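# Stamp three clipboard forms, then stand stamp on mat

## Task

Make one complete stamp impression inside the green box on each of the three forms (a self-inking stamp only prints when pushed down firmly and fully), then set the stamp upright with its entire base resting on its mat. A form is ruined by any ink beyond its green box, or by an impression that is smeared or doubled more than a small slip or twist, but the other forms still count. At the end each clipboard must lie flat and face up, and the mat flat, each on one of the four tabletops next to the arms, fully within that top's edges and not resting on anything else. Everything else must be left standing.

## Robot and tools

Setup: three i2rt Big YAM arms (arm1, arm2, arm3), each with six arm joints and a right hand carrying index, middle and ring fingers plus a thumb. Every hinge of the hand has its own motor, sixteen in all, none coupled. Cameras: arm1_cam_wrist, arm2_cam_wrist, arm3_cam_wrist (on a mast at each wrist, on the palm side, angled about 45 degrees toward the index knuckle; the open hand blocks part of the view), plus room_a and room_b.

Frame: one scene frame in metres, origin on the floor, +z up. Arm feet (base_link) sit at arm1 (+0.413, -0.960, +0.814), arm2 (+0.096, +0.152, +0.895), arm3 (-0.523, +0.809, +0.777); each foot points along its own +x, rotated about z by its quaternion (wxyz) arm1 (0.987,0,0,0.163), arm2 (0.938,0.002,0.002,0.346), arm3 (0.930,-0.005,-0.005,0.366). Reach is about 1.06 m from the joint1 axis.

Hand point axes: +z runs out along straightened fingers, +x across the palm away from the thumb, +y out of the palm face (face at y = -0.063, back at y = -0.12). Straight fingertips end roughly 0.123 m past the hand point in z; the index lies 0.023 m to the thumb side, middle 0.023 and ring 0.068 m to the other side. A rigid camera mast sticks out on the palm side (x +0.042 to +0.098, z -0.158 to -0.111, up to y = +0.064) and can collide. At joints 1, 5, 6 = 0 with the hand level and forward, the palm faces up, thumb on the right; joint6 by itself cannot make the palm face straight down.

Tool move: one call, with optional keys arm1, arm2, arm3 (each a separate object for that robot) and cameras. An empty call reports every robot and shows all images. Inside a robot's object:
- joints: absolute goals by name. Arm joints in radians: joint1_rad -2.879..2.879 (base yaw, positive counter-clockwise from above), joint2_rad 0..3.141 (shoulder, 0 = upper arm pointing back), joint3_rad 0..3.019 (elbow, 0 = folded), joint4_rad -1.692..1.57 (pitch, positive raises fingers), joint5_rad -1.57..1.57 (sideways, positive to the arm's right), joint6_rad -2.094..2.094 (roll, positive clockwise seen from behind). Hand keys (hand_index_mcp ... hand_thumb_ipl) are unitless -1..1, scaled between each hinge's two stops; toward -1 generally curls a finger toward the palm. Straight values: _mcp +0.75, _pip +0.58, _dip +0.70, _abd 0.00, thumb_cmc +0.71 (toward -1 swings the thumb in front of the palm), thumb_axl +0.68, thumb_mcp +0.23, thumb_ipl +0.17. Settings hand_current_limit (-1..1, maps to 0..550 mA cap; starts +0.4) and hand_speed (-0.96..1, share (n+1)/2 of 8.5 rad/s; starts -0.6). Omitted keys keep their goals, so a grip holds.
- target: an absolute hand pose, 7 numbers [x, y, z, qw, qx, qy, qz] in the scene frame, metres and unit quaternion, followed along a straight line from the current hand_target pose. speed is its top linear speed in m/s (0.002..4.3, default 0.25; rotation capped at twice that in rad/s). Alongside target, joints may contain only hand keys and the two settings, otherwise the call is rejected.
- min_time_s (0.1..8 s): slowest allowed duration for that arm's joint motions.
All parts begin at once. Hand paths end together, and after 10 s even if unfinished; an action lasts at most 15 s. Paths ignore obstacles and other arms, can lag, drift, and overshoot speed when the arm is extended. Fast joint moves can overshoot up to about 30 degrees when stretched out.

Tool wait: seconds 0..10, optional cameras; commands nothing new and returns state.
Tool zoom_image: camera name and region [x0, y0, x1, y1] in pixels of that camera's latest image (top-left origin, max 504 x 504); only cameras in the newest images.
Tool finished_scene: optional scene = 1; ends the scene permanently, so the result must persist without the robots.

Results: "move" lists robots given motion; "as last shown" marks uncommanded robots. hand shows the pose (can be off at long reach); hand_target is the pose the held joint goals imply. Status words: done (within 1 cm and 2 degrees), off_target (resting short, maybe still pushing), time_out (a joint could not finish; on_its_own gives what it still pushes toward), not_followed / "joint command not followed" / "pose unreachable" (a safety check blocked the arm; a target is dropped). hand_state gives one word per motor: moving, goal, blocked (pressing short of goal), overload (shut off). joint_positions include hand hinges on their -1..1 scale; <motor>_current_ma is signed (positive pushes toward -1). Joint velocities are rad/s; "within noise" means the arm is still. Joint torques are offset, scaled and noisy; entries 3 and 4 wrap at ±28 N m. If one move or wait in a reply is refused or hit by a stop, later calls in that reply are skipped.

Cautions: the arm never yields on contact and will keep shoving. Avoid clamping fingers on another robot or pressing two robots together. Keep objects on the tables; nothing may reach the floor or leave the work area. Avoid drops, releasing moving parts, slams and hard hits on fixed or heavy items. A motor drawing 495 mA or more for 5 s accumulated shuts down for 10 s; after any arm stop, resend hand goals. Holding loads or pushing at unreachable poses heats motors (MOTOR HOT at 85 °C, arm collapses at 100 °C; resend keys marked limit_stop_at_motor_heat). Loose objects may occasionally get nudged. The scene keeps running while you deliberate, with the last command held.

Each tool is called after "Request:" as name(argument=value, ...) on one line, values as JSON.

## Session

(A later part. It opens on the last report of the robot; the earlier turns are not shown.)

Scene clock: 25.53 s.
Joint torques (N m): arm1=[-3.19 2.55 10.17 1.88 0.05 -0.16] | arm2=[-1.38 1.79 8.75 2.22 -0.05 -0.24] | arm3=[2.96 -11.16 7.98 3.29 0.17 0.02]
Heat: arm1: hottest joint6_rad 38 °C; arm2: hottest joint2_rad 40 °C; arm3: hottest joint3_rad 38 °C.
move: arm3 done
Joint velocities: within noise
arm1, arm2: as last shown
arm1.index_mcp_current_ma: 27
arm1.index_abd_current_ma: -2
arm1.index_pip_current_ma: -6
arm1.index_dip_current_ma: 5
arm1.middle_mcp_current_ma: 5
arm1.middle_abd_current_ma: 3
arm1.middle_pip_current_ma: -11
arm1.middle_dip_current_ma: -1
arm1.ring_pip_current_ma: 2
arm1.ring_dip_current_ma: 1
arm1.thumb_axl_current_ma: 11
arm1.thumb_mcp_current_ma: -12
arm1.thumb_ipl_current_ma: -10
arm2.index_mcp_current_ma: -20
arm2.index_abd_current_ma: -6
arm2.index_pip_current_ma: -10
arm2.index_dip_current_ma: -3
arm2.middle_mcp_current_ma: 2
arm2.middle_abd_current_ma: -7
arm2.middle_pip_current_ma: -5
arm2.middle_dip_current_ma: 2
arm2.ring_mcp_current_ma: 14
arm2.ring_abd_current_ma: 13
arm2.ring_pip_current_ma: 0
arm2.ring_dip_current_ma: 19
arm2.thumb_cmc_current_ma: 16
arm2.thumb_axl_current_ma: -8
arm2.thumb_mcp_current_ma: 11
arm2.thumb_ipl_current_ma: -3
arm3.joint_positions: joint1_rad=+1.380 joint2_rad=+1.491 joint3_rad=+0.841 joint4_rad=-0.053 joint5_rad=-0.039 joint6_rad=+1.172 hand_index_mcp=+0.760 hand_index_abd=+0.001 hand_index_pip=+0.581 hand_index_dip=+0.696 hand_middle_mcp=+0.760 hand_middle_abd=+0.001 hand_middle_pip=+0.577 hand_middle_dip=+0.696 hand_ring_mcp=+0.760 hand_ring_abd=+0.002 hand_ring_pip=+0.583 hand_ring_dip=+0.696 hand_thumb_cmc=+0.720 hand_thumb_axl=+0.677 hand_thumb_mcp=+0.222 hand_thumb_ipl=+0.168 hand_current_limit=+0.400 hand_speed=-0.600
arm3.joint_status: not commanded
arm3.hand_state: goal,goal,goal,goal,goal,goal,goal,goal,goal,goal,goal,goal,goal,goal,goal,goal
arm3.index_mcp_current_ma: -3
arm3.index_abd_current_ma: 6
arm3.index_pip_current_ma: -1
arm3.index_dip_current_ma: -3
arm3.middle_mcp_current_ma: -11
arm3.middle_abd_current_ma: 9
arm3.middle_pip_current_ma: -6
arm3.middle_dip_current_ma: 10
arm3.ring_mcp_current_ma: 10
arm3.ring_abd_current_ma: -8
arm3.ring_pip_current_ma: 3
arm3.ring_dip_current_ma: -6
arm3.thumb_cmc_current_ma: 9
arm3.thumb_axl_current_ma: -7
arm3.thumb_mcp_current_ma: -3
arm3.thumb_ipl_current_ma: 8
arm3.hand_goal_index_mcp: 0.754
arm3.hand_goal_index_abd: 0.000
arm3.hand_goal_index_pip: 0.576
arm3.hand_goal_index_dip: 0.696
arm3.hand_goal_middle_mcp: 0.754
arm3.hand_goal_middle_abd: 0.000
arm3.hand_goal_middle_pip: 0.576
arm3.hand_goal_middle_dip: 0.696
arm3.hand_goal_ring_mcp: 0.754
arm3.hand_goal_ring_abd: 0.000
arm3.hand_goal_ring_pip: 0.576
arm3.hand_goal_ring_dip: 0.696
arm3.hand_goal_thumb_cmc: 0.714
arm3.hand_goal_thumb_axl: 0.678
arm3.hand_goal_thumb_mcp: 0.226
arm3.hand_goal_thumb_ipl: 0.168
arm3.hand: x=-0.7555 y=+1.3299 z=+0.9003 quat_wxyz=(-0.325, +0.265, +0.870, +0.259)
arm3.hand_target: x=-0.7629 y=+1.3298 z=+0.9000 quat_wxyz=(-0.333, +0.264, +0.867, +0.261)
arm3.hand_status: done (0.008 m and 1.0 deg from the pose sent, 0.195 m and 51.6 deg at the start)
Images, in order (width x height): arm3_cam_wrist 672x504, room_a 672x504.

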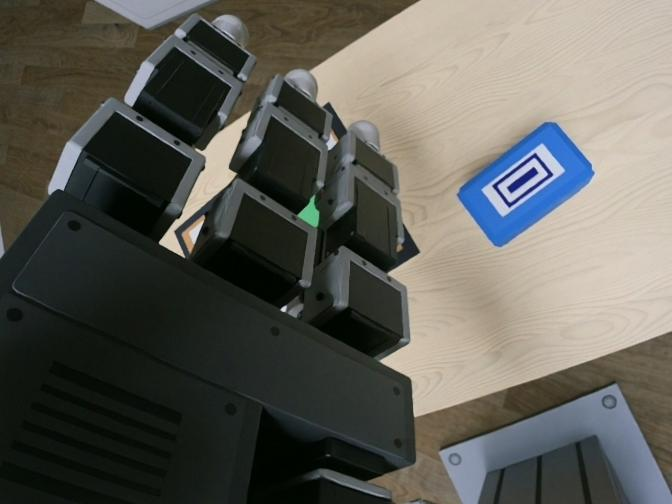

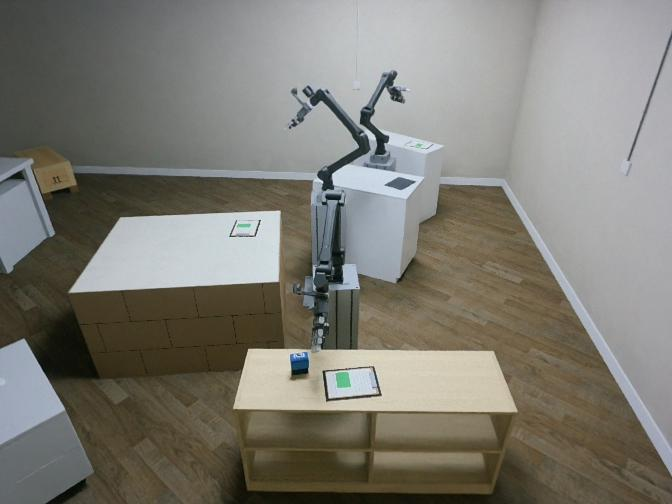

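Request:
move(arm3={"target": [-0.703, 1.408, 0.80, 0, 0.2965, 0.955, 0], "speed": 0.2}, cameras=["arm3_cam_wrist", "room_a"])

Scene clock: 29.97 s.
Joint torques (N m): arm1=[-3.25 2.55 10.19 1.88 0.06 -0.15] | arm2=[-1.44 1.73 8.75 2.22 -0.04 -0.24] | arm3=[-0.5 -14.45 8.77 0.35 0.95 -0.2]
Heat: arm1: hottest joint6_rad 38 °C; arm2: hottest joint2_rad 40 °C; arm3: hottest joint3_rad 39 °C.
move: arm3 off_target
Joint velocities: within noise
arm1, arm2: as last shown
arm1.index_mcp_current_ma: 24
arm1.index_abd_current_ma: 2
arm1.middle_mcp_current_ma: 2
arm1.middle_abd_current_ma: 1
arm1.middle_pip_current_ma: -7
arm1.middle_dip_current_ma: 2
arm1.ring_mcp_current_ma: 20
arm1.ring_abd_current_ma: 0
arm1.ring_pip_current_ma: -1
arm1.ring_dip_current_ma: 4
arm1.thumb_cmc_current_ma: 3
arm1.thumb_axl_current_ma: 2
arm1.thumb_mcp_current_ma: -15
arm1.thumb_ipl_current_ma: -6
arm2.index_mcp_current_ma: 3
arm2.index_abd_current_ma: -23
arm2.index_pip_current_ma: 8
arm2.index_dip_current_ma: 4
arm2.middle_mcp_current_ma: -3
arm2.middle_abd_current_ma: -6
arm2.middle_dip_current_ma: 20
arm2.ring_mcp_current_ma: 13
arm2.ring_abd_current_ma: -7
arm2.ring_pip_current_ma: 10
arm2.ring_dip_current_ma: 14
arm2.thumb_cmc_current_ma: 19
arm2.thumb_axl_current_ma: -19
arm2.thumb_mcp_current_ma: 25
arm2.thumb_ipl_current_ma: -16
arm3.joint_positions: joint1_rad=+1.278 joint2_rad=+1.969 joint3_rad=+1.553 joint4_rad=-1.100 joint5_rad=-0.035 joint6_rad=+1.048 hand_index_mcp=+0.888 hand_index_abd=-0.145 hand_index_pip=+0.656 hand_index_dip=+0.736 hand_middle_mcp=+0.752 hand_middle_abd=+0.000 hand_middle_pip=+0.577 hand_middle_dip=+0.696 hand_ring_mcp=+0.748 hand_ring_abd=+0.001 hand_ring_pip=+0.570 hand_ring_dip=+0.696 hand_thumb_cmc=+0.720 hand_thumb_axl=+0.677 hand_thumb_mcp=+0.222 hand_thumb_ipl=+0.168 hand_current_limit=+0.400 hand_speed=-0.600
arm3.joint_status: not commanded
arm3.hand_state: blocked,blocked,blocked,blocked,goal,goal,goal,goal,goal,goal,goal,goal,goal,goal,goal,goal
arm3.index_mcp_current_ma: 131
arm3.index_abd_current_ma: -64
arm3.index_pip_current_ma: 54
arm3.index_dip_current_ma: 13
arm3.middle_mcp_current_ma: -15
arm3.middle_abd_current_ma: 7
arm3.middle_pip_current_ma: -5
arm3.middle_dip_current_ma: 8
arm3.ring_mcp_current_ma: 5
arm3.ring_abd_current_ma: -6
arm3.ring_pip_current_ma: 3
arm3.ring_dip_current_ma: -9
arm3.thumb_cmc_current_ma: 13
arm3.thumb_axl_current_ma: -11
arm3.thumb_mcp_current_ma: -3
arm3.thumb_ipl_current_ma: 12
arm3.hand_goal_index_mcp: 0.754
arm3.hand_goal_index_abd: 0.000
arm3.hand_goal_index_pip: 0.576
arm3.hand_goal_index_dip: 0.696
arm3.hand_goal_middle_mcp: 0.754
arm3.hand_goal_middle_abd: 0.000
arm3.hand_goal_middle_pip: 0.576
arm3.hand_goal_middle_dip: 0.696
arm3.hand_goal_ring_mcp: 0.754
arm3.hand_goal_ring_abd: 0.000
arm3.hand_goal_ring_pip: 0.576
arm3.hand_goal_ring_dip: 0.696
arm3.hand_goal_thumb_cmc: 0.714
arm3.hand_goal_thumb_axl: 0.678
arm3.hand_goal_thumb_mcp: 0.226
arm3.hand_goal_thumb_ipl: 0.168
arm3.hand: x=-0.7254 y=+1.3983 z=+0.8212 quat_wxyz=(-0.024, +0.290, +0.957, +0.008)
arm3.hand_target: x=-0.7031 y=+1.4064 z=+0.8006 quat_wxyz=(-0.001, +0.296, +0.955, +0.000)
arm3.hand_status: off_target (0.032 m and 3.0 deg from the pose sent, 0.138 m and 49.1 deg at the start)
Images, in order (width x height): arm3_cam_wrist 672x504, room_a 672x504.

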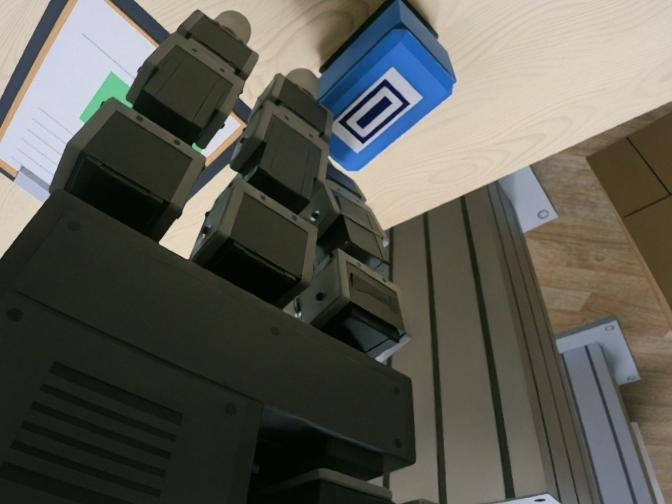

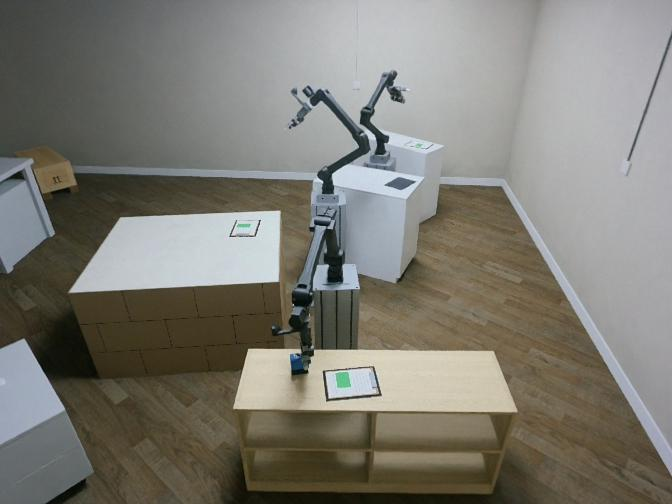

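Request:
move(arm3={"target": [-0.725, 1.398, 0.93, 0, 0.2965, 0.955, 0], "speed": 0.15}, cameras=["arm3_cam_wrist", "room_a"])

Scene clock: 31.77 s.
Joint torques (N m): arm1=[-3.25 2.55 10.19 1.85 0.05 -0.15] | arm2=[-1.44 1.73 8.75 2.21 -0.04 -0.24] | arm3=[2.78 -18.2 11.1 0.28 0.21 0.1]
Heat: arm1: hottest joint6_rad 38 °C; arm2: hottest joint2_rad 40 °C; arm3: hottest joint3_rad 39 °C.
move: arm3 off_target
Joint velocities: within noise
arm1, arm2: as last shown
arm1.index_pip_current_ma: -10
arm1.index_dip_current_ma: 8
arm1.middle_mcp_current_ma: 6
arm1.middle_abd_current_ma: 3
arm1.middle_pip_current_ma: -5
arm1.middle_dip_current_ma: -2
arm1.ring_mcp_current_ma: 26
arm1.ring_pip_current_ma: 0
arm1.ring_dip_current_ma: 2
arm1.thumb_cmc_current_ma: 5
arm1.thumb_axl_current_ma: 5
arm1.thumb_mcp_current_ma: -9
arm1.thumb_ipl_current_ma: -10
arm2.index_mcp_current_ma: -7
arm2.index_abd_current_ma: -16
arm2.index_pip_current_ma: -1
arm2.index_dip_current_ma: -10
arm2.middle_mcp_current_ma: -18
arm2.middle_abd_current_ma: 1
arm2.middle_pip_current_ma: -9
arm2.middle_dip_current_ma: 0
arm2.ring_mcp_current_ma: 22
arm2.ring_pip_current_ma: 2
arm2.ring_dip_current_ma: 8
arm2.thumb_cmc_current_ma: 14
arm2.thumb_axl_current_ma: 7
arm2.thumb_mcp_current_ma: 7
arm2.thumb_ipl_current_ma: -11
arm3.joint_positions: joint1_rad=+1.274 joint2_rad=+1.913 joint3_rad=+1.722 joint4_rad=-1.398 joint5_rad=-0.013 joint6_rad=+1.053 hand_index_mcp=+0.753 hand_index_abd=-0.008 hand_index_pip=+0.576 hand_index_dip=+0.703 hand_middle_mcp=+0.752 hand_middle_abd=-0.003 hand_middle_pip=+0.571 hand_middle_dip=+0.696 hand_ring_mcp=+0.748 hand_ring_abd=-0.001 hand_ring_pip=+0.570 hand_ring_dip=+0.696 hand_thumb_cmc=+0.711 hand_thumb_axl=+0.677 hand_thumb_mcp=+0.222 hand_thumb_ipl=+0.168 hand_current_limit=+0.400 hand_speed=-0.600
arm3.joint_status: not commanded
arm3.hand_state: goal,goal,goal,goal,goal,goal,goal,goal,goal,goal,goal,goal,goal,goal,goal,goal
arm3.index_mcp_current_ma: -1
arm3.index_abd_current_ma: 7
arm3.index_pip_current_ma: -2
arm3.index_dip_current_ma: -4
arm3.middle_mcp_current_ma: -8
arm3.middle_abd_current_ma: 7
arm3.middle_pip_current_ma: 0
arm3.middle_dip_current_ma: 9
arm3.ring_mcp_current_ma: 3
arm3.ring_abd_current_ma: -9
arm3.ring_pip_current_ma: 0
arm3.ring_dip_current_ma: -2
arm3.thumb_cmc_current_ma: 11
arm3.thumb_axl_current_ma: -10
arm3.thumb_mcp_current_ma: 0
arm3.thumb_ipl_current_ma: 10
arm3.hand_goal_index_mcp: 0.754
arm3.hand_goal_index_abd: 0.000
arm3.hand_goal_index_pip: 0.576
arm3.hand_goal_index_dip: 0.696
arm3.hand_goal_middle_mcp: 0.754
arm3.hand_goal_middle_abd: 0.000
arm3.hand_goal_middle_pip: 0.576
arm3.hand_goal_middle_dip: 0.696
arm3.hand_goal_ring_mcp: 0.754
arm3.hand_goal_ring_abd: 0.000
arm3.hand_goal_ring_pip: 0.576
arm3.hand_goal_ring_dip: 0.696
arm3.hand_goal_thumb_cmc: 0.714
arm3.hand_goal_thumb_axl: 0.678
arm3.hand_goal_thumb_mcp: 0.226
arm3.hand_goal_thumb_ipl: 0.168
arm3.hand: x=-0.7158 y=+1.3909 z=+0.9138 quat_wxyz=(+0.009, +0.296, +0.955, -0.012)
arm3.hand_target: x=-0.7248 y=+1.3975 z=+0.9301 quat_wxyz=(+0.000, +0.296, +0.955, +0.000)
arm3.hand_status: off_target (0.020 m and 1.7 deg from the pose sent, 0.109 m and 3.0 deg at the start)
Images, in order (width x height): arm3_cam_wrist 672x504, room_a 672x504.

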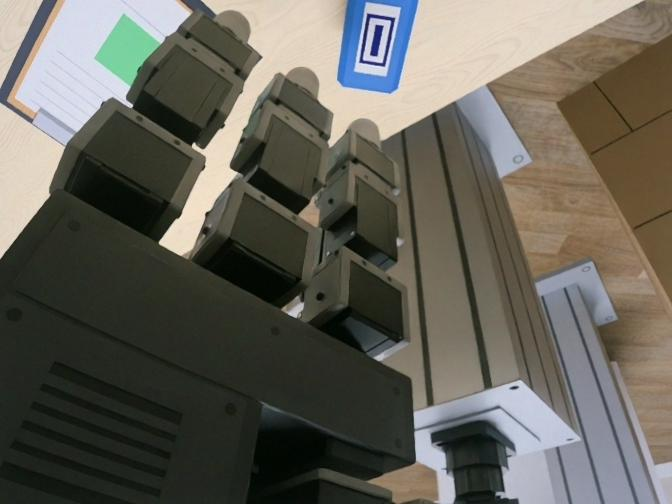

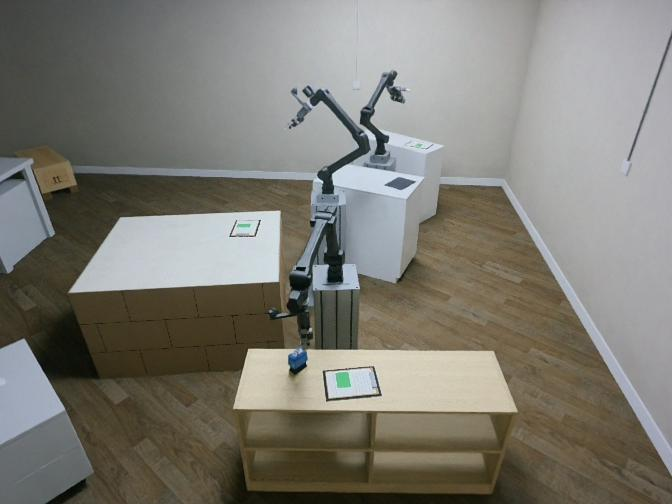

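Request:
zoom_image(camera="arm3_cam_wrist", region=[310, 0, 450, 105])

Request:
zoom_image(camera="arm3_cam_wrist", region=[0, 0, 180, 135])

Request:
move(arm3={"target": [-0.725, 1.398, 1.03, 0, 0.2965, 0.955, 0], "speed": 0.15}, cameras=["arm3_cam_wrist"])

Request:
zoom_image(camera="arm3_cam_wrist", region=[310, 0, 450, 105])

Request:
zoom_image(camera="arm3_cam_wrist", region=[0, 0, 180, 135])

Scaled by 3.600.

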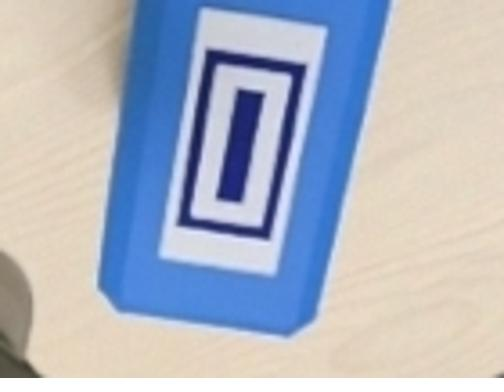

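Scaled by 2.800.

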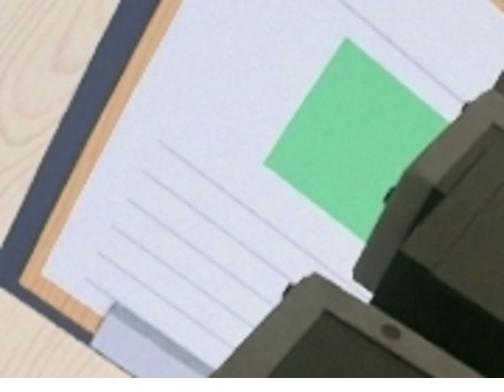

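Scene clock: 35.00 s.
Joint torques (N m): arm1=[-3.19 2.55 10.22 1.88 0.05 -0.15] | arm2=[-1.44 1.73 8.75 2.22 -0.05 -0.24] | arm3=[2.55 -18.02 11.66 0.21 0.2 0.08]
Heat: arm1: hottest joint6_rad 38 °C; arm2: hottest joint2_rad 40 °C; arm3: hottest joint3_rad 39 °C.
move: arm3 off_target
Joint velocities: within noise
arm1, arm2: as last shown
arm1.index_mcp_current_ma: 26
arm1.index_abd_current_ma: 0
arm1.index_pip_current_ma: -8
arm1.index_dip_current_ma: 2
arm1.middle_mcp_current_ma: 2
arm1.middle_abd_current_ma: -5
arm1.middle_dip_current_ma: 1
arm1.ring_mcp_current_ma: 21
arm1.ring_abd_current_ma: 4
arm1.ring_pip_current_ma: 5
arm1.ring_dip_current_ma: 3
arm1.thumb_cmc_current_ma: 2
arm1.thumb_axl_current_ma: 9
arm1.thumb_mcp_current_ma: -12
arm1.thumb_ipl_current_ma: -4
arm2.index_mcp_current_ma: 3
arm2.index_abd_current_ma: 4
arm2.index_pip_current_ma: -8
arm2.index_dip_current_ma: -3
arm2.middle_mcp_current_ma: -7
arm2.middle_abd_current_ma: 14
arm2.middle_pip_current_ma: -14
arm2.middle_dip_current_ma: 1
arm2.ring_abd_current_ma: -3
arm2.ring_pip_current_ma: 15
arm2.ring_dip_current_ma: 22
arm2.thumb_axl_current_ma: 8
arm2.thumb_mcp_current_ma: -5
arm2.thumb_ipl_current_ma: -1
arm3.joint_positions: joint1_rad=+1.274 joint2_rad=+1.901 joint3_rad=+1.965 joint4_rad=-1.655 joint5_rad=-0.013 joint6_rad=+1.054 hand_index_mcp=+0.753 hand_index_abd=-0.008 hand_index_pip=+0.576 hand_index_dip=+0.703 hand_middle_mcp=+0.752 hand_middle_abd=-0.003 hand_middle_pip=+0.571 hand_middle_dip=+0.696 hand_ring_mcp=+0.748 hand_ring_abd=-0.001 hand_ring_pip=+0.570 hand_ring_dip=+0.696 hand_thumb_cmc=+0.711 hand_thumb_axl=+0.677 hand_thumb_mcp=+0.222 hand_thumb_ipl=+0.168 hand_current_limit=+0.400 hand_speed=-0.600
arm3.joint_status: not commanded
arm3.hand_state: goal,goal,goal,goal,goal,goal,goal,goal,goal,goal,goal,goal,goal,goal,goal,goal
arm3.index_mcp_current_ma: -4
arm3.index_abd_current_ma: 6
arm3.index_pip_current_ma: -1
arm3.index_dip_current_ma: -3
arm3.middle_mcp_current_ma: -9
arm3.middle_abd_current_ma: 6
arm3.middle_pip_current_ma: -5
arm3.middle_dip_current_ma: 11
arm3.ring_mcp_current_ma: 5
arm3.ring_abd_current_ma: -7
arm3.ring_pip_current_ma: 4
arm3.ring_dip_current_ma: -4
arm3.thumb_cmc_current_ma: 10
arm3.thumb_axl_current_ma: -13
arm3.thumb_mcp_current_ma: -4
arm3.thumb_ipl_current_ma: 7
arm3.hand_goal_index_mcp: 0.754
arm3.hand_goal_index_abd: 0.000
arm3.hand_goal_index_pip: 0.576
arm3.hand_goal_index_dip: 0.696
arm3.hand_goal_middle_mcp: 0.754
arm3.hand_goal_middle_abd: 0.000
arm3.hand_goal_middle_pip: 0.576
arm3.hand_goal_middle_dip: 0.696
arm3.hand_goal_ring_mcp: 0.754
arm3.hand_goal_ring_abd: 0.000
arm3.hand_goal_ring_pip: 0.576
arm3.hand_goal_ring_dip: 0.696
arm3.hand_goal_thumb_cmc: 0.714
arm3.hand_goal_thumb_axl: 0.678
arm3.hand_goal_thumb_mcp: 0.226
arm3.hand_goal_thumb_ipl: 0.168
arm3.hand: x=-0.7178 y=+1.3929 z=+1.0131 quat_wxyz=(+0.010, +0.296, +0.955, -0.012)
arm3.hand_target: x=-0.7248 y=+1.3974 z=+1.0299 quat_wxyz=(+0.000, +0.296, +0.955, +0.000)
arm3.hand_status: off_target (0.019 m and 1.8 deg from the pose sent, 0.117 m and 1.7 deg at the start)
Images, in order (width x height): arm3_cam_wrist 672x504.

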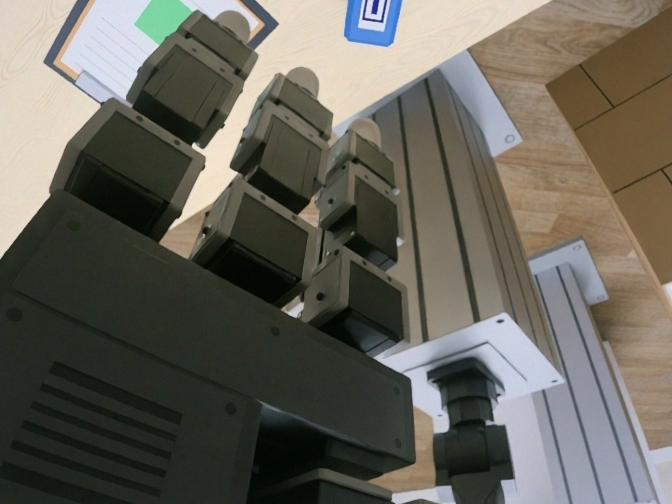

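Scaled by 3.600.

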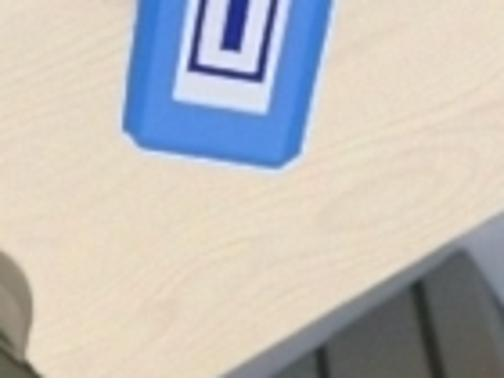

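Scaled by 2.800.

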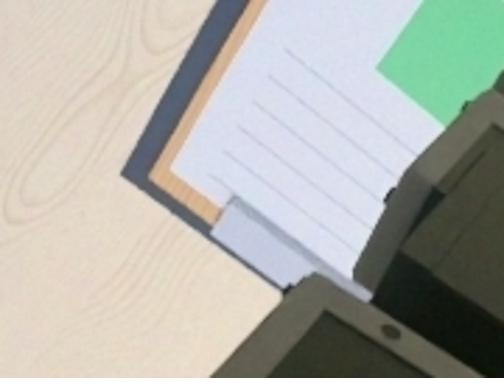

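Request:
move(arm3={"target": [-0.723, 1.419, 0.93, 0, -0.0218, 0.99976, 0], "speed": 0.15}, cameras=["arm3_cam_wrist", "room_a"])

Request:
zoom_image(camera="arm3_cam_wrist", region=[210, 0, 470, 195])

Scene clock: 39.90 s.
Joint torques (N m): arm1=[-3.19 2.61 10.18 1.89 0.06 -0.15] | arm2=[-1.44 1.79 8.75 2.21 -0.05 -0.24] | arm3=[0.97 -18.55 7.86 1.2 0.14 -0.09]
Heat: arm1: hottest joint6_rad 38 °C; arm2: hottest joint2_rad 40 °C; arm3: hottest joint3_rad 40 °C.
move: arm3 off_target
Joint velocities: within noise
arm1: as last shown
arm1.index_mcp_current_ma: 27
arm1.index_abd_current_ma: 3
arm1.index_pip_current_ma: -3
arm1.index_dip_current_ma: 1
arm1.middle_mcp_current_ma: 5
arm1.middle_abd_current_ma: 0
arm1.middle_pip_current_ma: -8
arm1.ring_mcp_current_ma: 19
arm1.ring_abd_current_ma: 7
arm1.ring_pip_current_ma: 0
arm1.ring_dip_current_ma: -2
arm1.thumb_cmc_current_ma: 8
arm1.thumb_axl_current_ma: 7
arm1.thumb_ipl_current_ma: -9
arm2.joint_positions: joint1_rad=-0.434 joint2_rad=+0.640 joint3_rad=+1.396 joint4_rad=-1.540 joint5_rad=+0.002 joint6_rad=+0.011 hand_index_mcp=+0.772 hand_index_abd=+0.000 hand_index_pip=+0.577 hand_index_dip=+0.696 hand_middle_mcp=+0.771 hand_middle_abd=+0.000 hand_middle_pip=+0.577 hand_middle_dip=+0.696 hand_ring_mcp=+0.772 hand_ring_abd=+0.000 hand_ring_pip=+0.577 hand_ring_dip=+0.696 hand_thumb_cmc=+0.733 hand_thumb_axl=+0.677 hand_thumb_mcp=+0.223 hand_thumb_ipl=+0.168 hand_current_limit=+0.400 hand_speed=-0.600
arm2.joint_status: not commanded
arm2.hand_state: goal,goal,goal,goal,goal,goal,goal,goal,goal,goal,goal,goal,goal,goal,goal,goal
arm2.index_mcp_current_ma: 27
arm2.index_abd_current_ma: 9
arm2.index_pip_current_ma: -7
arm2.index_dip_current_ma: 2
arm2.middle_mcp_current_ma: 7
arm2.middle_abd_current_ma: 7
arm2.middle_pip_current_ma: 5
arm2.middle_dip_current_ma: -2
arm2.ring_mcp_current_ma: 14
arm2.ring_abd_current_ma: 8
arm2.ring_pip_current_ma: -6
arm2.ring_dip_current_ma: 5
arm2.thumb_cmc_current_ma: 22
arm2.thumb_axl_current_ma: -2
arm2.thumb_mcp_current_ma: 6
arm2.thumb_ipl_current_ma: 8
arm2.hand_goal_index_mcp: 0.754
arm2.hand_goal_index_abd: 0.000
arm2.hand_goal_index_pip: 0.576
arm2.hand_goal_index_dip: 0.696
arm2.hand_goal_middle_mcp: 0.754
arm2.hand_goal_middle_abd: 0.000
arm2.hand_goal_middle_pip: 0.576
arm2.hand_goal_middle_dip: 0.696
arm2.hand_goal_ring_mcp: 0.754
arm2.hand_goal_ring_abd: 0.000
arm2.hand_goal_ring_pip: 0.576
arm2.hand_goal_ring_dip: 0.696
arm2.hand_goal_thumb_cmc: 0.714
arm2.hand_goal_thumb_axl: 0.678
arm2.hand_goal_thumb_mcp: 0.226
arm2.hand_goal_thumb_ipl: 0.168
arm2.hand: x=+0.3672 y=+0.2000 z=+1.4523 quat_wxyz=(+0.228, +0.564, +0.733, +0.305)
arm2.hand_target: x=+0.3665 y=+0.2012 z=+1.4530 quat_wxyz=(+0.228, +0.560, +0.736, +0.304)
arm2.hand_status: not commanded
arm3.joint_positions: joint1_rad=+1.224 joint2_rad=+1.857 joint3_rad=+1.656 joint4_rad=-1.388 joint5_rad=-0.011 joint6_rad=+0.358 hand_index_mcp=+0.753 hand_index_abd=-0.008 hand_index_pip=+0.576 hand_index_dip=+0.703 hand_middle_mcp=+0.752 hand_middle_abd=-0.003 hand_middle_pip=+0.571 hand_middle_dip=+0.696 hand_ring_mcp=+0.748 hand_ring_abd=-0.001 hand_ring_pip=+0.570 hand_ring_dip=+0.696 hand_thumb_cmc=+0.711 hand_thumb_axl=+0.677 hand_thumb_mcp=+0.222 hand_thumb_ipl=+0.168 hand_current_limit=+0.400 hand_speed=-0.600
arm3.joint_status: not commanded
arm3.hand_state: goal,goal,goal,goal,goal,goal,goal,goal,goal,goal,goal,goal,goal,goal,goal,goal
arm3.index_mcp_current_ma: -5
arm3.index_abd_current_ma: 3
arm3.index_pip_current_ma: 0
arm3.index_dip_current_ma: -1
arm3.middle_mcp_current_ma: -7
arm3.middle_abd_current_ma: 8
arm3.middle_pip_current_ma: 0
arm3.middle_dip_current_ma: 9
arm3.ring_mcp_current_ma: 7
arm3.ring_abd_current_ma: -5
arm3.ring_pip_current_ma: 2
arm3.ring_dip_current_ma: -7
arm3.thumb_cmc_current_ma: 5
arm3.thumb_axl_current_ma: -10
arm3.thumb_mcp_current_ma: -1
arm3.thumb_ipl_current_ma: 10
arm3.hand_goal_index_mcp: 0.754
arm3.hand_goal_index_abd: 0.000
arm3.hand_goal_index_pip: 0.576
arm3.hand_goal_index_dip: 0.696
arm3.hand_goal_middle_mcp: 0.754
arm3.hand_goal_middle_abd: 0.000
arm3.hand_goal_middle_pip: 0.576
arm3.hand_goal_middle_dip: 0.696
arm3.hand_goal_ring_mcp: 0.754
arm3.hand_goal_ring_abd: 0.000
arm3.hand_goal_ring_pip: 0.576
arm3.hand_goal_ring_dip: 0.696
arm3.hand_goal_thumb_cmc: 0.714
arm3.hand_goal_thumb_axl: 0.678
arm3.hand_goal_thumb_mcp: 0.226
arm3.hand_goal_thumb_ipl: 0.168
arm3.hand: x=-0.7291 y=+1.4140 z=+0.9200 quat_wxyz=(+0.005, -0.022, +1.000, -0.013)
arm3.hand_target: x=-0.7230 y=+1.4189 z=+0.9301 quat_wxyz=(+0.000, -0.022, +1.000, +0.000)
arm3.hand_status: off_target (0.013 m and 1.6 deg from the pose sent, 0.087 m and 37.0 deg at the start)
Images, in order (width x height): arm3_cam_wrist 672x504, room_a 672x504.

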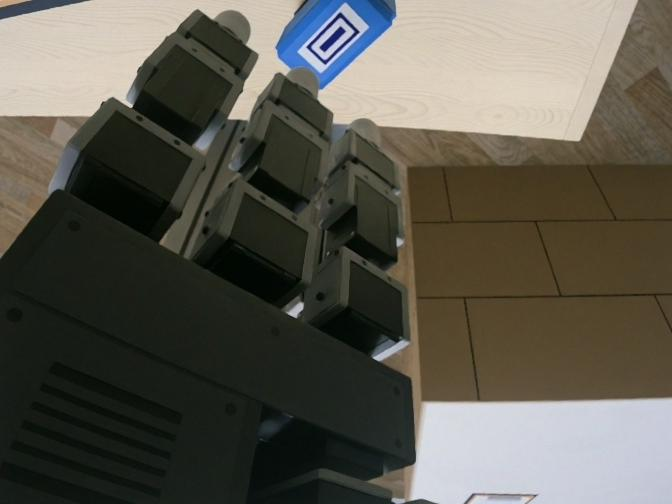

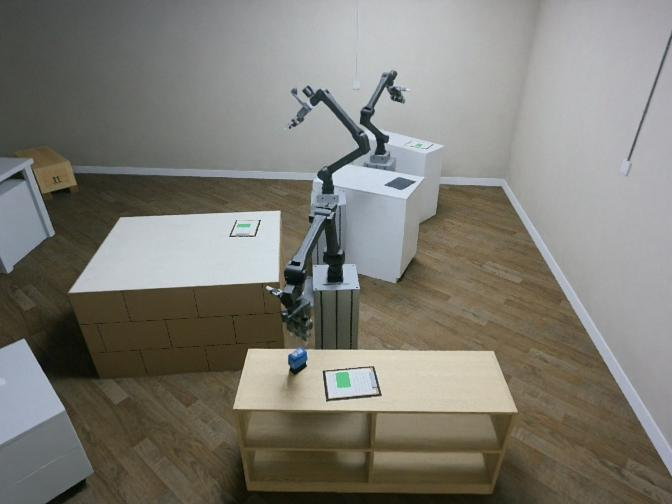

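Scaled by 1.938.

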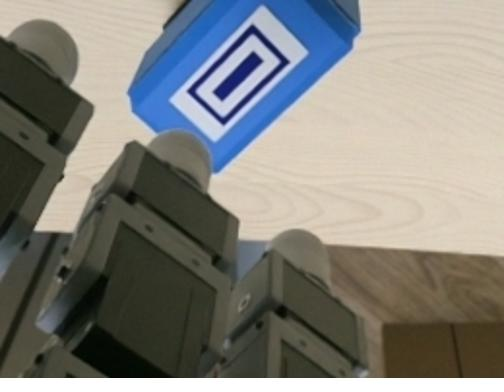

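Request:
move(arm3={"target": [-0.695, 1.407, 0.92, -0.0056, 0.0436, 0.9990, 0.0128], "speed": 0.15, "joints": {"hand_middle_mcp": 0.97, "hand_middle_pip": 0.97, "hand_middle_dip": 0.97}}, cameras=["arm3_cam_wrist"])

Request:
zoom_image(camera="arm3_cam_wrist", region=[210, 0, 470, 195])

Scene clock: 42.63 s.
Joint torques (N m): arm1=[-3.08 2.67 10.19 1.88 0.05 -0.15] | arm2=[-1.38 1.73 8.75 2.21 -0.05 -0.24] | arm3=[0.97 -17.85 7.77 1.28 0.1 0.12]
Heat: arm1: hottest joint6_rad 38 °C; arm2: hottest joint2_rad 40 °C; arm3: hottest joint3_rad 40 °C.
move: arm3 off_target
Joint velocities: within noise
arm1, arm2: as last shown
arm1.index_mcp_current_ma: 23
arm1.index_abd_current_ma: -3
arm1.index_dip_current_ma: 5
arm1.middle_mcp_current_ma: 6
arm1.middle_abd_current_ma: -1
arm1.middle_dip_current_ma: 2
arm1.ring_mcp_current_ma: 21
arm1.ring_abd_current_ma: 0
arm1.ring_pip_current_ma: -1
arm1.ring_dip_current_ma: -1
arm1.thumb_cmc_current_ma: 6
arm1.thumb_axl_current_ma: 9
arm1.thumb_mcp_current_ma: -11
arm1.thumb_ipl_current_ma: -7
arm2.index_mcp_current_ma: 11
arm2.index_abd_current_ma: -11
arm2.index_pip_current_ma: 11
arm2.index_dip_current_ma: 9
arm2.middle_mcp_current_ma: 16
arm2.middle_abd_current_ma: 5
arm2.middle_pip_current_ma: -15
arm2.middle_dip_current_ma: 8
arm2.ring_mcp_current_ma: 8
arm2.ring_abd_current_ma: -1
arm2.ring_pip_current_ma: 13
arm2.ring_dip_current_ma: 0
arm2.thumb_cmc_current_ma: 25
arm2.thumb_axl_current_ma: -6
arm2.thumb_mcp_current_ma: 20
arm2.thumb_ipl_current_ma: -9
arm3.joint_positions: joint1_rad=+1.200 joint2_rad=+1.808 joint3_rad=+1.554 joint4_rad=-1.307 joint5_rad=-0.011 joint6_rad=+0.444 hand_index_mcp=+0.753 hand_index_abd=-0.008 hand_index_pip=+0.576 hand_index_dip=+0.703 hand_middle_mcp=+0.956 hand_middle_abd=-0.003 hand_middle_pip=+0.961 hand_middle_dip=+0.970 hand_ring_mcp=+0.748 hand_ring_abd=-0.001 hand_ring_pip=+0.570 hand_ring_dip=+0.696 hand_thumb_cmc=+0.711 hand_thumb_axl=+0.677 hand_thumb_mcp=+0.222 hand_thumb_ipl=+0.168 hand_current_limit=+0.400 hand_speed=-0.600
arm3.joint_status: all done
arm3.hand_state: goal,goal,goal,goal,goal,goal,goal,goal,goal,goal,goal,goal,goal,goal,goal,goal
arm3.index_mcp_current_ma: -2
arm3.index_abd_current_ma: 3
arm3.index_pip_current_ma: 3
arm3.index_dip_current_ma: -4
arm3.middle_mcp_current_ma: -15
arm3.middle_abd_current_ma: 7
arm3.middle_pip_current_ma: -2
arm3.middle_dip_current_ma: 9
arm3.ring_mcp_current_ma: 5
arm3.ring_abd_current_ma: -6
arm3.ring_pip_current_ma: 0
arm3.ring_dip_current_ma: -3
arm3.thumb_cmc_current_ma: 7
arm3.thumb_axl_current_ma: -10
arm3.thumb_mcp_current_ma: -2
arm3.thumb_ipl_current_ma: 5
arm3.hand_goal_index_mcp: 0.754
arm3.hand_goal_index_abd: 0.000
arm3.hand_goal_index_pip: 0.576
arm3.hand_goal_index_dip: 0.696
arm3.hand_goal_middle_mcp: 0.970
arm3.hand_goal_middle_abd: 0.000
arm3.hand_goal_middle_pip: 0.970
arm3.hand_goal_middle_dip: 0.970
arm3.hand_goal_ring_mcp: 0.754
arm3.hand_goal_ring_abd: 0.000
arm3.hand_goal_ring_pip: 0.576
arm3.hand_goal_ring_dip: 0.696
arm3.hand_goal_thumb_cmc: 0.714
arm3.hand_goal_thumb_axl: 0.678
arm3.hand_goal_thumb_mcp: 0.226
arm3.hand_goal_thumb_ipl: 0.168
arm3.hand: x=-0.7017 y=+1.4030 z=+0.9103 quat_wxyz=(+0.000, +0.032, +0.999, +0.000)
arm3.hand_target: x=-0.6951 y=+1.4069 z=+0.9200 quat_wxyz=(-0.006, +0.044, +0.999, +0.013)
arm3.hand_status: off_target (0.012 m and 2.0 deg from the pose sent, 0.035 m and 8.2 deg at the start)
Images, in order (width x height): arm3_cam_wrist 672x504.

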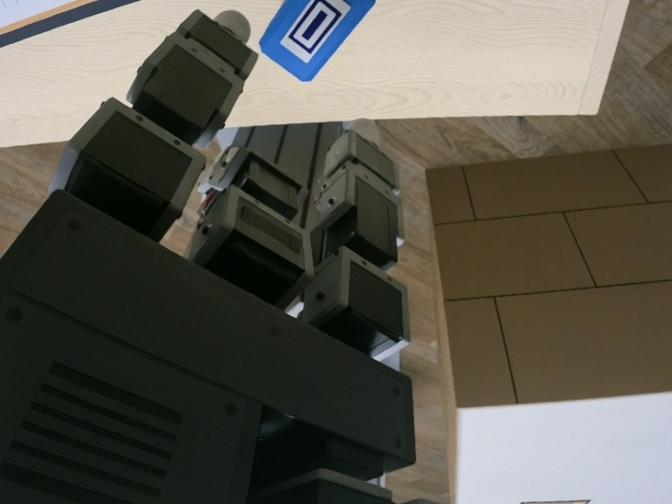

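Scaled by 1.938.

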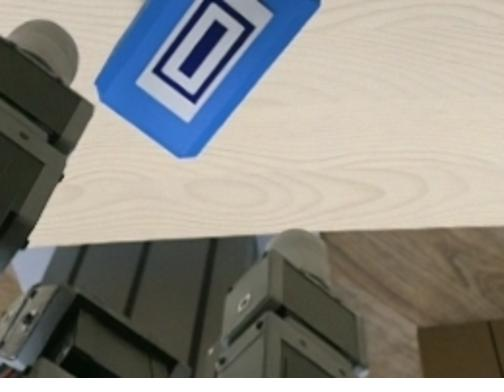

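Request:
move(arm3={"target": [-0.695, 1.407, 0.87, -0.0056, 0.0436, 0.9990, 0.0128], "speed": 0.1}, cameras=["arm3_cam_wrist"])

Request:
zoom_image(camera="arm3_cam_wrist", region=[210, 0, 470, 195])

Scene clock: 44.10 s.
Joint torques (N m): arm1=[-3.08 2.43 10.18 1.87 0.06 -0.15] | arm2=[-1.38 1.79 8.76 2.22 -0.05 -0.24] | arm3=[1.26 -15.68 7.79 1.29 0.11 0.1]
Heat: arm1: hottest joint6_rad 38 °C; arm2: hottest joint2_rad 40 °C; arm3: hottest joint3_rad 40 °C.
move: arm3 done
Joint velocities: within noise
arm1.joint_positions: joint1_rad=-1.886 joint2_rad=+0.614 joint3_rad=+1.385 joint4_rad=-1.551 joint5_rad=+0.003 joint6_rad=+0.010 hand_index_mcp=+0.776 hand_index_abd=+0.001 hand_index_pip=+0.577 hand_index_dip=+0.696 hand_middle_mcp=+0.765 hand_middle_abd=+0.002 hand_middle_pip=+0.577 hand_middle_dip=+0.696 hand_ring_mcp=+0.765 hand_ring_abd=+0.001 hand_ring_pip=+0.577 hand_ring_dip=+0.696 hand_thumb_cmc=+0.726 hand_thumb_axl=+0.677 hand_thumb_mcp=+0.224 hand_thumb_ipl=+0.168 hand_current_limit=+0.400 hand_speed=-0.600
arm1.joint_status: not commanded
arm1.hand_state: blocked,goal,goal,goal,goal,goal,goal,goal,goal,goal,goal,goal,goal,goal,goal,goal
arm1.index_mcp_current_ma: 26
arm1.index_abd_current_ma: -5
arm1.index_pip_current_ma: 0
arm1.index_dip_current_ma: 2
arm1.middle_mcp_current_ma: 3
arm1.middle_abd_current_ma: 5
arm1.middle_pip_current_ma: -5
arm1.middle_dip_current_ma: -3
arm1.ring_mcp_current_ma: 26
arm1.ring_abd_current_ma: -1
arm1.ring_pip_current_ma: -3
arm1.ring_dip_current_ma: 0
arm1.thumb_cmc_current_ma: 2
arm1.thumb_axl_current_ma: 7
arm1.thumb_mcp_current_ma: -13
arm1.thumb_ipl_current_ma: -13
arm1.hand_goal_index_mcp: 0.754
arm1.hand_goal_index_abd: 0.000
arm1.hand_goal_index_pip: 0.576
arm1.hand_goal_index_dip: 0.696
arm1.hand_goal_middle_mcp: 0.754
arm1.hand_goal_middle_abd: 0.000
arm1.hand_goal_middle_pip: 0.576
arm1.hand_goal_middle_dip: 0.696
arm1.hand_goal_ring_mcp: 0.754
arm1.hand_goal_ring_abd: 0.000
arm1.hand_goal_ring_pip: 0.576
arm1.hand_goal_ring_dip: 0.696
arm1.hand_goal_thumb_cmc: 0.714
arm1.hand_goal_thumb_axl: 0.678
arm1.hand_goal_thumb_mcp: 0.226
arm1.hand_goal_thumb_ipl: 0.168
arm1.hand: x=+0.3920 y=-1.2216 z=+1.3708 quat_wxyz=(+0.385, +0.923, +0.001, +0.003)
arm1.hand_target: x=+0.3897 y=-1.2172 z=+1.3826 quat_wxyz=(+0.394, +0.919, +0.000, +0.000)
arm1.hand_status: not commanded
arm2: as last shown
arm2.index_mcp_current_ma: 15
arm2.index_abd_current_ma: 5
arm2.index_dip_current_ma: 1
arm2.middle_mcp_current_ma: -5
arm2.middle_abd_current_ma: -2
arm2.middle_pip_current_ma: 1
arm2.middle_dip_current_ma: 1
arm2.ring_mcp_current_ma: 22
arm2.ring_abd_current_ma: -10
arm2.ring_pip_current_ma: 2
arm2.ring_dip_current_ma: 3
arm2.thumb_cmc_current_ma: 19
arm2.thumb_axl_current_ma: 6
arm2.thumb_mcp_current_ma: 8
arm2.thumb_ipl_current_ma: 1
arm3.joint_positions: joint1_rad=+1.200 joint2_rad=+1.820 joint3_rad=+1.472 joint4_rad=-1.187 joint5_rad=-0.011 joint6_rad=+0.445 hand_index_mcp=+0.753 hand_index_abd=-0.008 hand_index_pip=+0.576 hand_index_dip=+0.703 hand_middle_mcp=+0.956 hand_middle_abd=-0.003 hand_middle_pip=+0.961 hand_middle_dip=+0.970 hand_ring_mcp=+0.748 hand_ring_abd=-0.001 hand_ring_pip=+0.570 hand_ring_dip=+0.696 hand_thumb_cmc=+0.711 hand_thumb_axl=+0.677 hand_thumb_mcp=+0.222 hand_thumb_ipl=+0.168 hand_current_limit=+0.400 hand_speed=-0.600
arm3.joint_status: not commanded
arm3.hand_state: goal,goal,goal,goal,goal,goal,goal,goal,goal,goal,goal,goal,goal,goal,goal,goal
arm3.index_mcp_current_ma: -1
arm3.index_abd_current_ma: 6
arm3.index_pip_current_ma: 0
arm3.index_dip_current_ma: -5
arm3.middle_mcp_current_ma: -12
arm3.middle_abd_current_ma: 9
arm3.middle_pip_current_ma: -6
arm3.middle_dip_current_ma: 11
arm3.ring_mcp_current_ma: 7
arm3.ring_abd_current_ma: -4
arm3.ring_pip_current_ma: -3
arm3.ring_dip_current_ma: -7
arm3.thumb_cmc_current_ma: 9
arm3.thumb_axl_current_ma: -10
arm3.thumb_mcp_current_ma: -3
arm3.thumb_ipl_current_ma: 9
arm3.hand_goal_index_mcp: 0.754
arm3.hand_goal_index_abd: 0.000
arm3.hand_goal_index_pip: 0.576
arm3.hand_goal_index_dip: 0.696
arm3.hand_goal_middle_mcp: 0.970
arm3.hand_goal_middle_abd: 0.000
arm3.hand_goal_middle_pip: 0.970
arm3.hand_goal_middle_dip: 0.970
arm3.hand_goal_ring_mcp: 0.754
arm3.hand_goal_ring_abd: 0.000
arm3.hand_goal_ring_pip: 0.576
arm3.hand_goal_ring_dip: 0.696
arm3.hand_goal_thumb_cmc: 0.714
arm3.hand_goal_thumb_axl: 0.678
arm3.hand_goal_thumb_mcp: 0.226
arm3.hand_goal_thumb_ipl: 0.168
arm3.hand: x=-0.7011 y=+1.4026 z=+0.8761 quat_wxyz=(-0.005, +0.033, +0.999, +0.012)
arm3.hand_target: x=-0.6950 y=+1.4067 z=+0.8700 quat_wxyz=(-0.005, +0.043, +0.999, +0.013)
arm3.hand_status: done (0.010 m and 1.2 deg from the pose sent, 0.041 m and 2.0 deg at the start)
Images, in order (width x height): arm3_cam_wrist 672x504.

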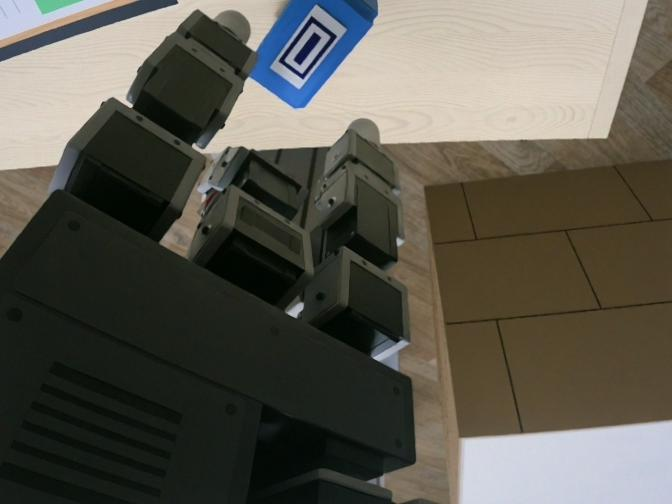

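Scaled by 1.938.

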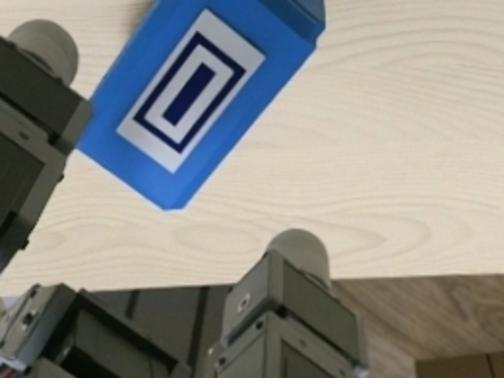

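Request:
move(arm3={"target": [-0.696, 1.403, 0.838, -0.004, 0.0436, 0.9990, 0.008], "speed": 0.05}, cameras=["arm3_cam_wrist"])

Request:
zoom_image(camera="arm3_cam_wrist", region=[210, 0, 470, 195])

Scene clock: 46.03 s.
Joint torques (N m): arm1=[-3.08 2.49 10.15 1.87 0.06 -0.15] | arm2=[-1.44 1.73 8.73 2.21 -0.04 -0.24] | arm3=[1.67 -15.68 7.47 1.35 0.06 0.09]
Heat: arm1: hottest joint3_rad 38 °C; arm2: hottest joint2_rad 40 °C; arm3: hottest joint3_rad 40 °C.
move: arm3 done
Joint velocities: within noise
arm1, arm2: as last shown
arm1.index_mcp_current_ma: 23
arm1.index_abd_current_ma: 1
arm1.index_dip_current_ma: -2
arm1.middle_mcp_current_ma: 4
arm1.middle_abd_current_ma: 4
arm1.middle_pip_current_ma: -7
arm1.middle_dip_current_ma: 4
arm1.ring_mcp_current_ma: 18
arm1.ring_abd_current_ma: -2
arm1.ring_pip_current_ma: -1
arm1.ring_dip_current_ma: 2
arm1.thumb_cmc_current_ma: 6
arm1.thumb_axl_current_ma: 9
arm1.thumb_mcp_current_ma: -12
arm1.thumb_ipl_current_ma: -12
arm2.index_mcp_current_ma: 9
arm2.index_abd_current_ma: 14
arm2.index_pip_current_ma: 3
arm2.index_dip_current_ma: -2
arm2.middle_mcp_current_ma: 10
arm2.middle_abd_current_ma: 0
arm2.middle_pip_current_ma: -16
arm2.middle_dip_current_ma: 10
arm2.ring_mcp_current_ma: 11
arm2.ring_abd_current_ma: 3
arm2.ring_pip_current_ma: 24
arm2.ring_dip_current_ma: 13
arm2.thumb_cmc_current_ma: 18
arm2.thumb_axl_current_ma: -14
arm2.thumb_mcp_current_ma: 15
arm2.thumb_ipl_current_ma: 15
arm3.joint_positions: joint1_rad=+1.200 joint2_rad=+1.850 joint3_rad=+1.428 joint4_rad=-1.123 joint5_rad=-0.011 joint6_rad=+0.449 hand_index_mcp=+0.754 hand_index_abd=-0.008 hand_index_pip=+0.576 hand_index_dip=+0.703 hand_middle_mcp=+0.956 hand_middle_abd=-0.003 hand_middle_pip=+0.961 hand_middle_dip=+0.970 hand_ring_mcp=+0.748 hand_ring_abd=-0.001 hand_ring_pip=+0.570 hand_ring_dip=+0.696 hand_thumb_cmc=+0.711 hand_thumb_axl=+0.677 hand_thumb_mcp=+0.222 hand_thumb_ipl=+0.168 hand_current_limit=+0.400 hand_speed=-0.600
arm3.joint_status: not commanded
arm3.hand_state: goal,goal,goal,goal,goal,goal,goal,goal,goal,goal,goal,goal,goal,goal,goal,goal
arm3.index_mcp_current_ma: -3
arm3.index_abd_current_ma: 4
arm3.index_pip_current_ma: 0
arm3.index_dip_current_ma: -7
arm3.middle_mcp_current_ma: -13
arm3.middle_abd_current_ma: 7
arm3.middle_pip_current_ma: -5
arm3.middle_dip_current_ma: 10
arm3.ring_mcp_current_ma: 4
arm3.ring_abd_current_ma: -3
arm3.ring_pip_current_ma: 3
arm3.ring_dip_current_ma: -6
arm3.thumb_cmc_current_ma: 13
arm3.thumb_axl_current_ma: -11
arm3.thumb_mcp_current_ma: -3
arm3.thumb_ipl_current_ma: 10
arm3.hand_goal_index_mcp: 0.754
arm3.hand_goal_index_abd: 0.000
arm3.hand_goal_index_pip: 0.576
arm3.hand_goal_index_dip: 0.696
arm3.hand_goal_middle_mcp: 0.970
arm3.hand_goal_middle_abd: 0.000
arm3.hand_goal_middle_pip: 0.970
arm3.hand_goal_middle_dip: 0.970
arm3.hand_goal_ring_mcp: 0.754
arm3.hand_goal_ring_abd: 0.000
arm3.hand_goal_ring_pip: 0.576
arm3.hand_goal_ring_dip: 0.696
arm3.hand_goal_thumb_cmc: 0.714
arm3.hand_goal_thumb_axl: 0.678
arm3.hand_goal_thumb_mcp: 0.226
arm3.hand_goal_thumb_ipl: 0.168
arm3.hand: x=-0.6993 y=+1.4001 z=+0.8445 quat_wxyz=(-0.003, +0.035, +0.999, +0.008)
arm3.hand_target: x=-0.6961 y=+1.4029 z=+0.8381 quat_wxyz=(-0.004, +0.043, +0.999, +0.008)
arm3.hand_status: done (0.008 m and 1.0 deg from the pose sent, 0.039 m and 1.3 deg at the start)
Images, in order (width x height): arm3_cam_wrist 672x504.

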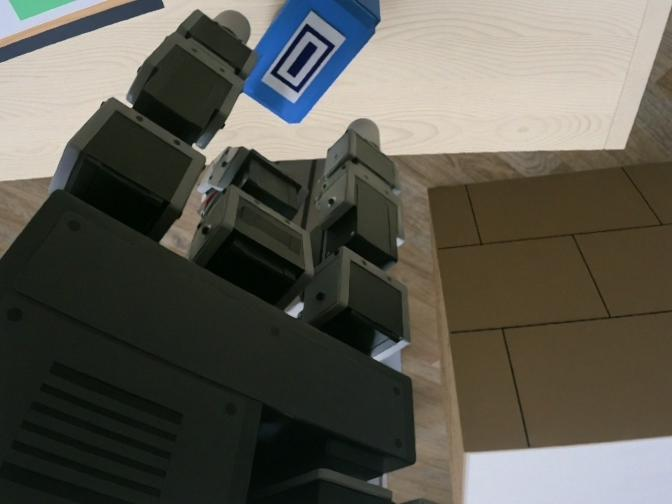

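Scaled by 1.938.

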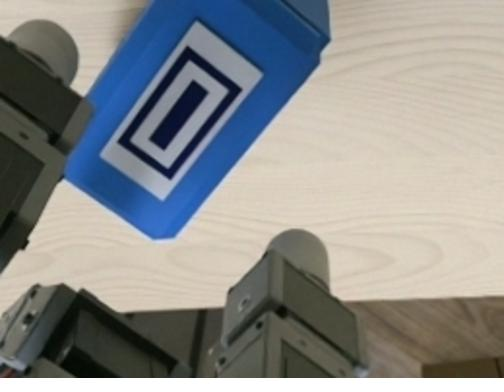

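Request:
move(arm3={"target": [-0.695, 1.404, 0.81, -0.004, 0.0436, 0.9990, 0.008], "speed": 0.04}, cameras=["arm3_cam_wrist"])

Request:
zoom_image(camera="arm3_cam_wrist", region=[210, 0, 470, 195])

Scene clock: 47.73 s.
Joint torques (N m): arm1=[-3.14 2.49 10.19 1.89 0.05 -0.15] | arm2=[-1.44 1.73 8.75 2.22 -0.05 -0.24] | arm3=[1.32 -15.5 7.2 1.25 0.06 0.08]
Heat: arm1: hottest joint3_rad 38 °C; arm2: hottest joint2_rad 40 °C; arm3: hottest joint3_rad 40 °C.
move: arm3 done
Joint velocities: within noise
arm1, arm2: as last shown
arm1.index_mcp_current_ma: 25
arm1.index_abd_current_ma: 0
arm1.index_pip_current_ma: -3
arm1.index_dip_current_ma: 3
arm1.middle_mcp_current_ma: 9
arm1.middle_abd_current_ma: 2
arm1.middle_pip_current_ma: -12
arm1.middle_dip_current_ma: 2
arm1.ring_mcp_current_ma: 23
arm1.ring_abd_current_ma: 1
arm1.ring_dip_current_ma: -3
arm1.thumb_cmc_current_ma: 5
arm1.thumb_axl_current_ma: 10
arm1.thumb_mcp_current_ma: -14
arm1.thumb_ipl_current_ma: -11
arm2.index_abd_current_ma: -24
arm2.index_pip_current_ma: 8
arm2.index_dip_current_ma: 12
arm2.middle_mcp_current_ma: 2
arm2.middle_abd_current_ma: 25
arm2.middle_pip_current_ma: 4
arm2.middle_dip_current_ma: 19
arm2.ring_mcp_current_ma: 18
arm2.ring_abd_current_ma: 1
arm2.ring_pip_current_ma: -1
arm2.ring_dip_current_ma: 10
arm2.thumb_cmc_current_ma: 22
arm2.thumb_axl_current_ma: -12
arm2.thumb_mcp_current_ma: -9
arm2.thumb_ipl_current_ma: 7
arm3.joint_positions: joint1_rad=+1.200 joint2_rad=+1.884 joint3_rad=+1.400 joint4_rad=-1.059 joint5_rad=-0.011 joint6_rad=+0.449 hand_index_mcp=+0.754 hand_index_abd=-0.008 hand_index_pip=+0.576 hand_index_dip=+0.703 hand_middle_mcp=+0.956 hand_middle_abd=-0.003 hand_middle_pip=+0.961 hand_middle_dip=+0.970 hand_ring_mcp=+0.748 hand_ring_abd=-0.001 hand_ring_pip=+0.570 hand_ring_dip=+0.696 hand_thumb_cmc=+0.711 hand_thumb_axl=+0.677 hand_thumb_mcp=+0.222 hand_thumb_ipl=+0.168 hand_current_limit=+0.400 hand_speed=-0.600
arm3.joint_status: not commanded
arm3.hand_state: goal,goal,goal,goal,goal,goal,goal,goal,goal,goal,goal,goal,goal,goal,goal,goal
arm3.index_mcp_current_ma: -5
arm3.index_abd_current_ma: 5
arm3.index_pip_current_ma: 4
arm3.index_dip_current_ma: -2
arm3.middle_mcp_current_ma: -14
arm3.middle_abd_current_ma: 6
arm3.middle_pip_current_ma: -7
arm3.middle_dip_current_ma: 12
arm3.ring_mcp_current_ma: 5
arm3.ring_abd_current_ma: -7
arm3.ring_pip_current_ma: 0
arm3.ring_dip_current_ma: -4
arm3.thumb_cmc_current_ma: 10
arm3.thumb_axl_current_ma: -10
arm3.thumb_mcp_current_ma: 0
arm3.thumb_ipl_current_ma: 5
arm3.hand_goal_index_mcp: 0.754
arm3.hand_goal_index_abd: 0.000
arm3.hand_goal_index_pip: 0.576
arm3.hand_goal_index_dip: 0.696
arm3.hand_goal_middle_mcp: 0.970
arm3.hand_goal_middle_abd: 0.000
arm3.hand_goal_middle_pip: 0.970
arm3.hand_goal_middle_dip: 0.970
arm3.hand_goal_ring_mcp: 0.754
arm3.hand_goal_ring_abd: 0.000
arm3.hand_goal_ring_pip: 0.576
arm3.hand_goal_ring_dip: 0.696
arm3.hand_goal_thumb_cmc: 0.714
arm3.hand_goal_thumb_axl: 0.678
arm3.hand_goal_thumb_mcp: 0.226
arm3.hand_goal_thumb_ipl: 0.168
arm3.hand: x=-0.6995 y=+1.4013 z=+0.8174 quat_wxyz=(-0.004, +0.035, +0.999, +0.008)
arm3.hand_target: x=-0.6951 y=+1.4038 z=+0.8100 quat_wxyz=(-0.004, +0.043, +0.999, +0.008)
arm3.hand_status: done (0.009 m and 1.0 deg from the pose sent, 0.035 m and 1.0 deg at the start)
Images, in order (width x height): arm3_cam_wrist 672x504.

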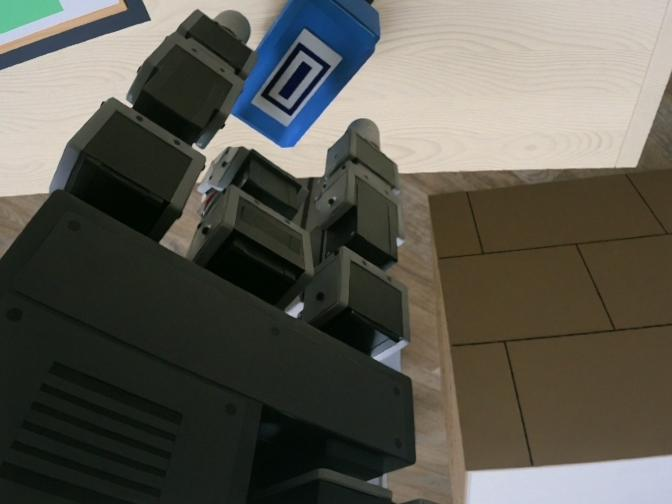

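Scaled by 1.938.

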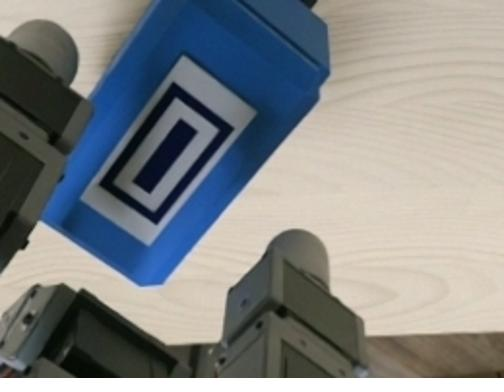

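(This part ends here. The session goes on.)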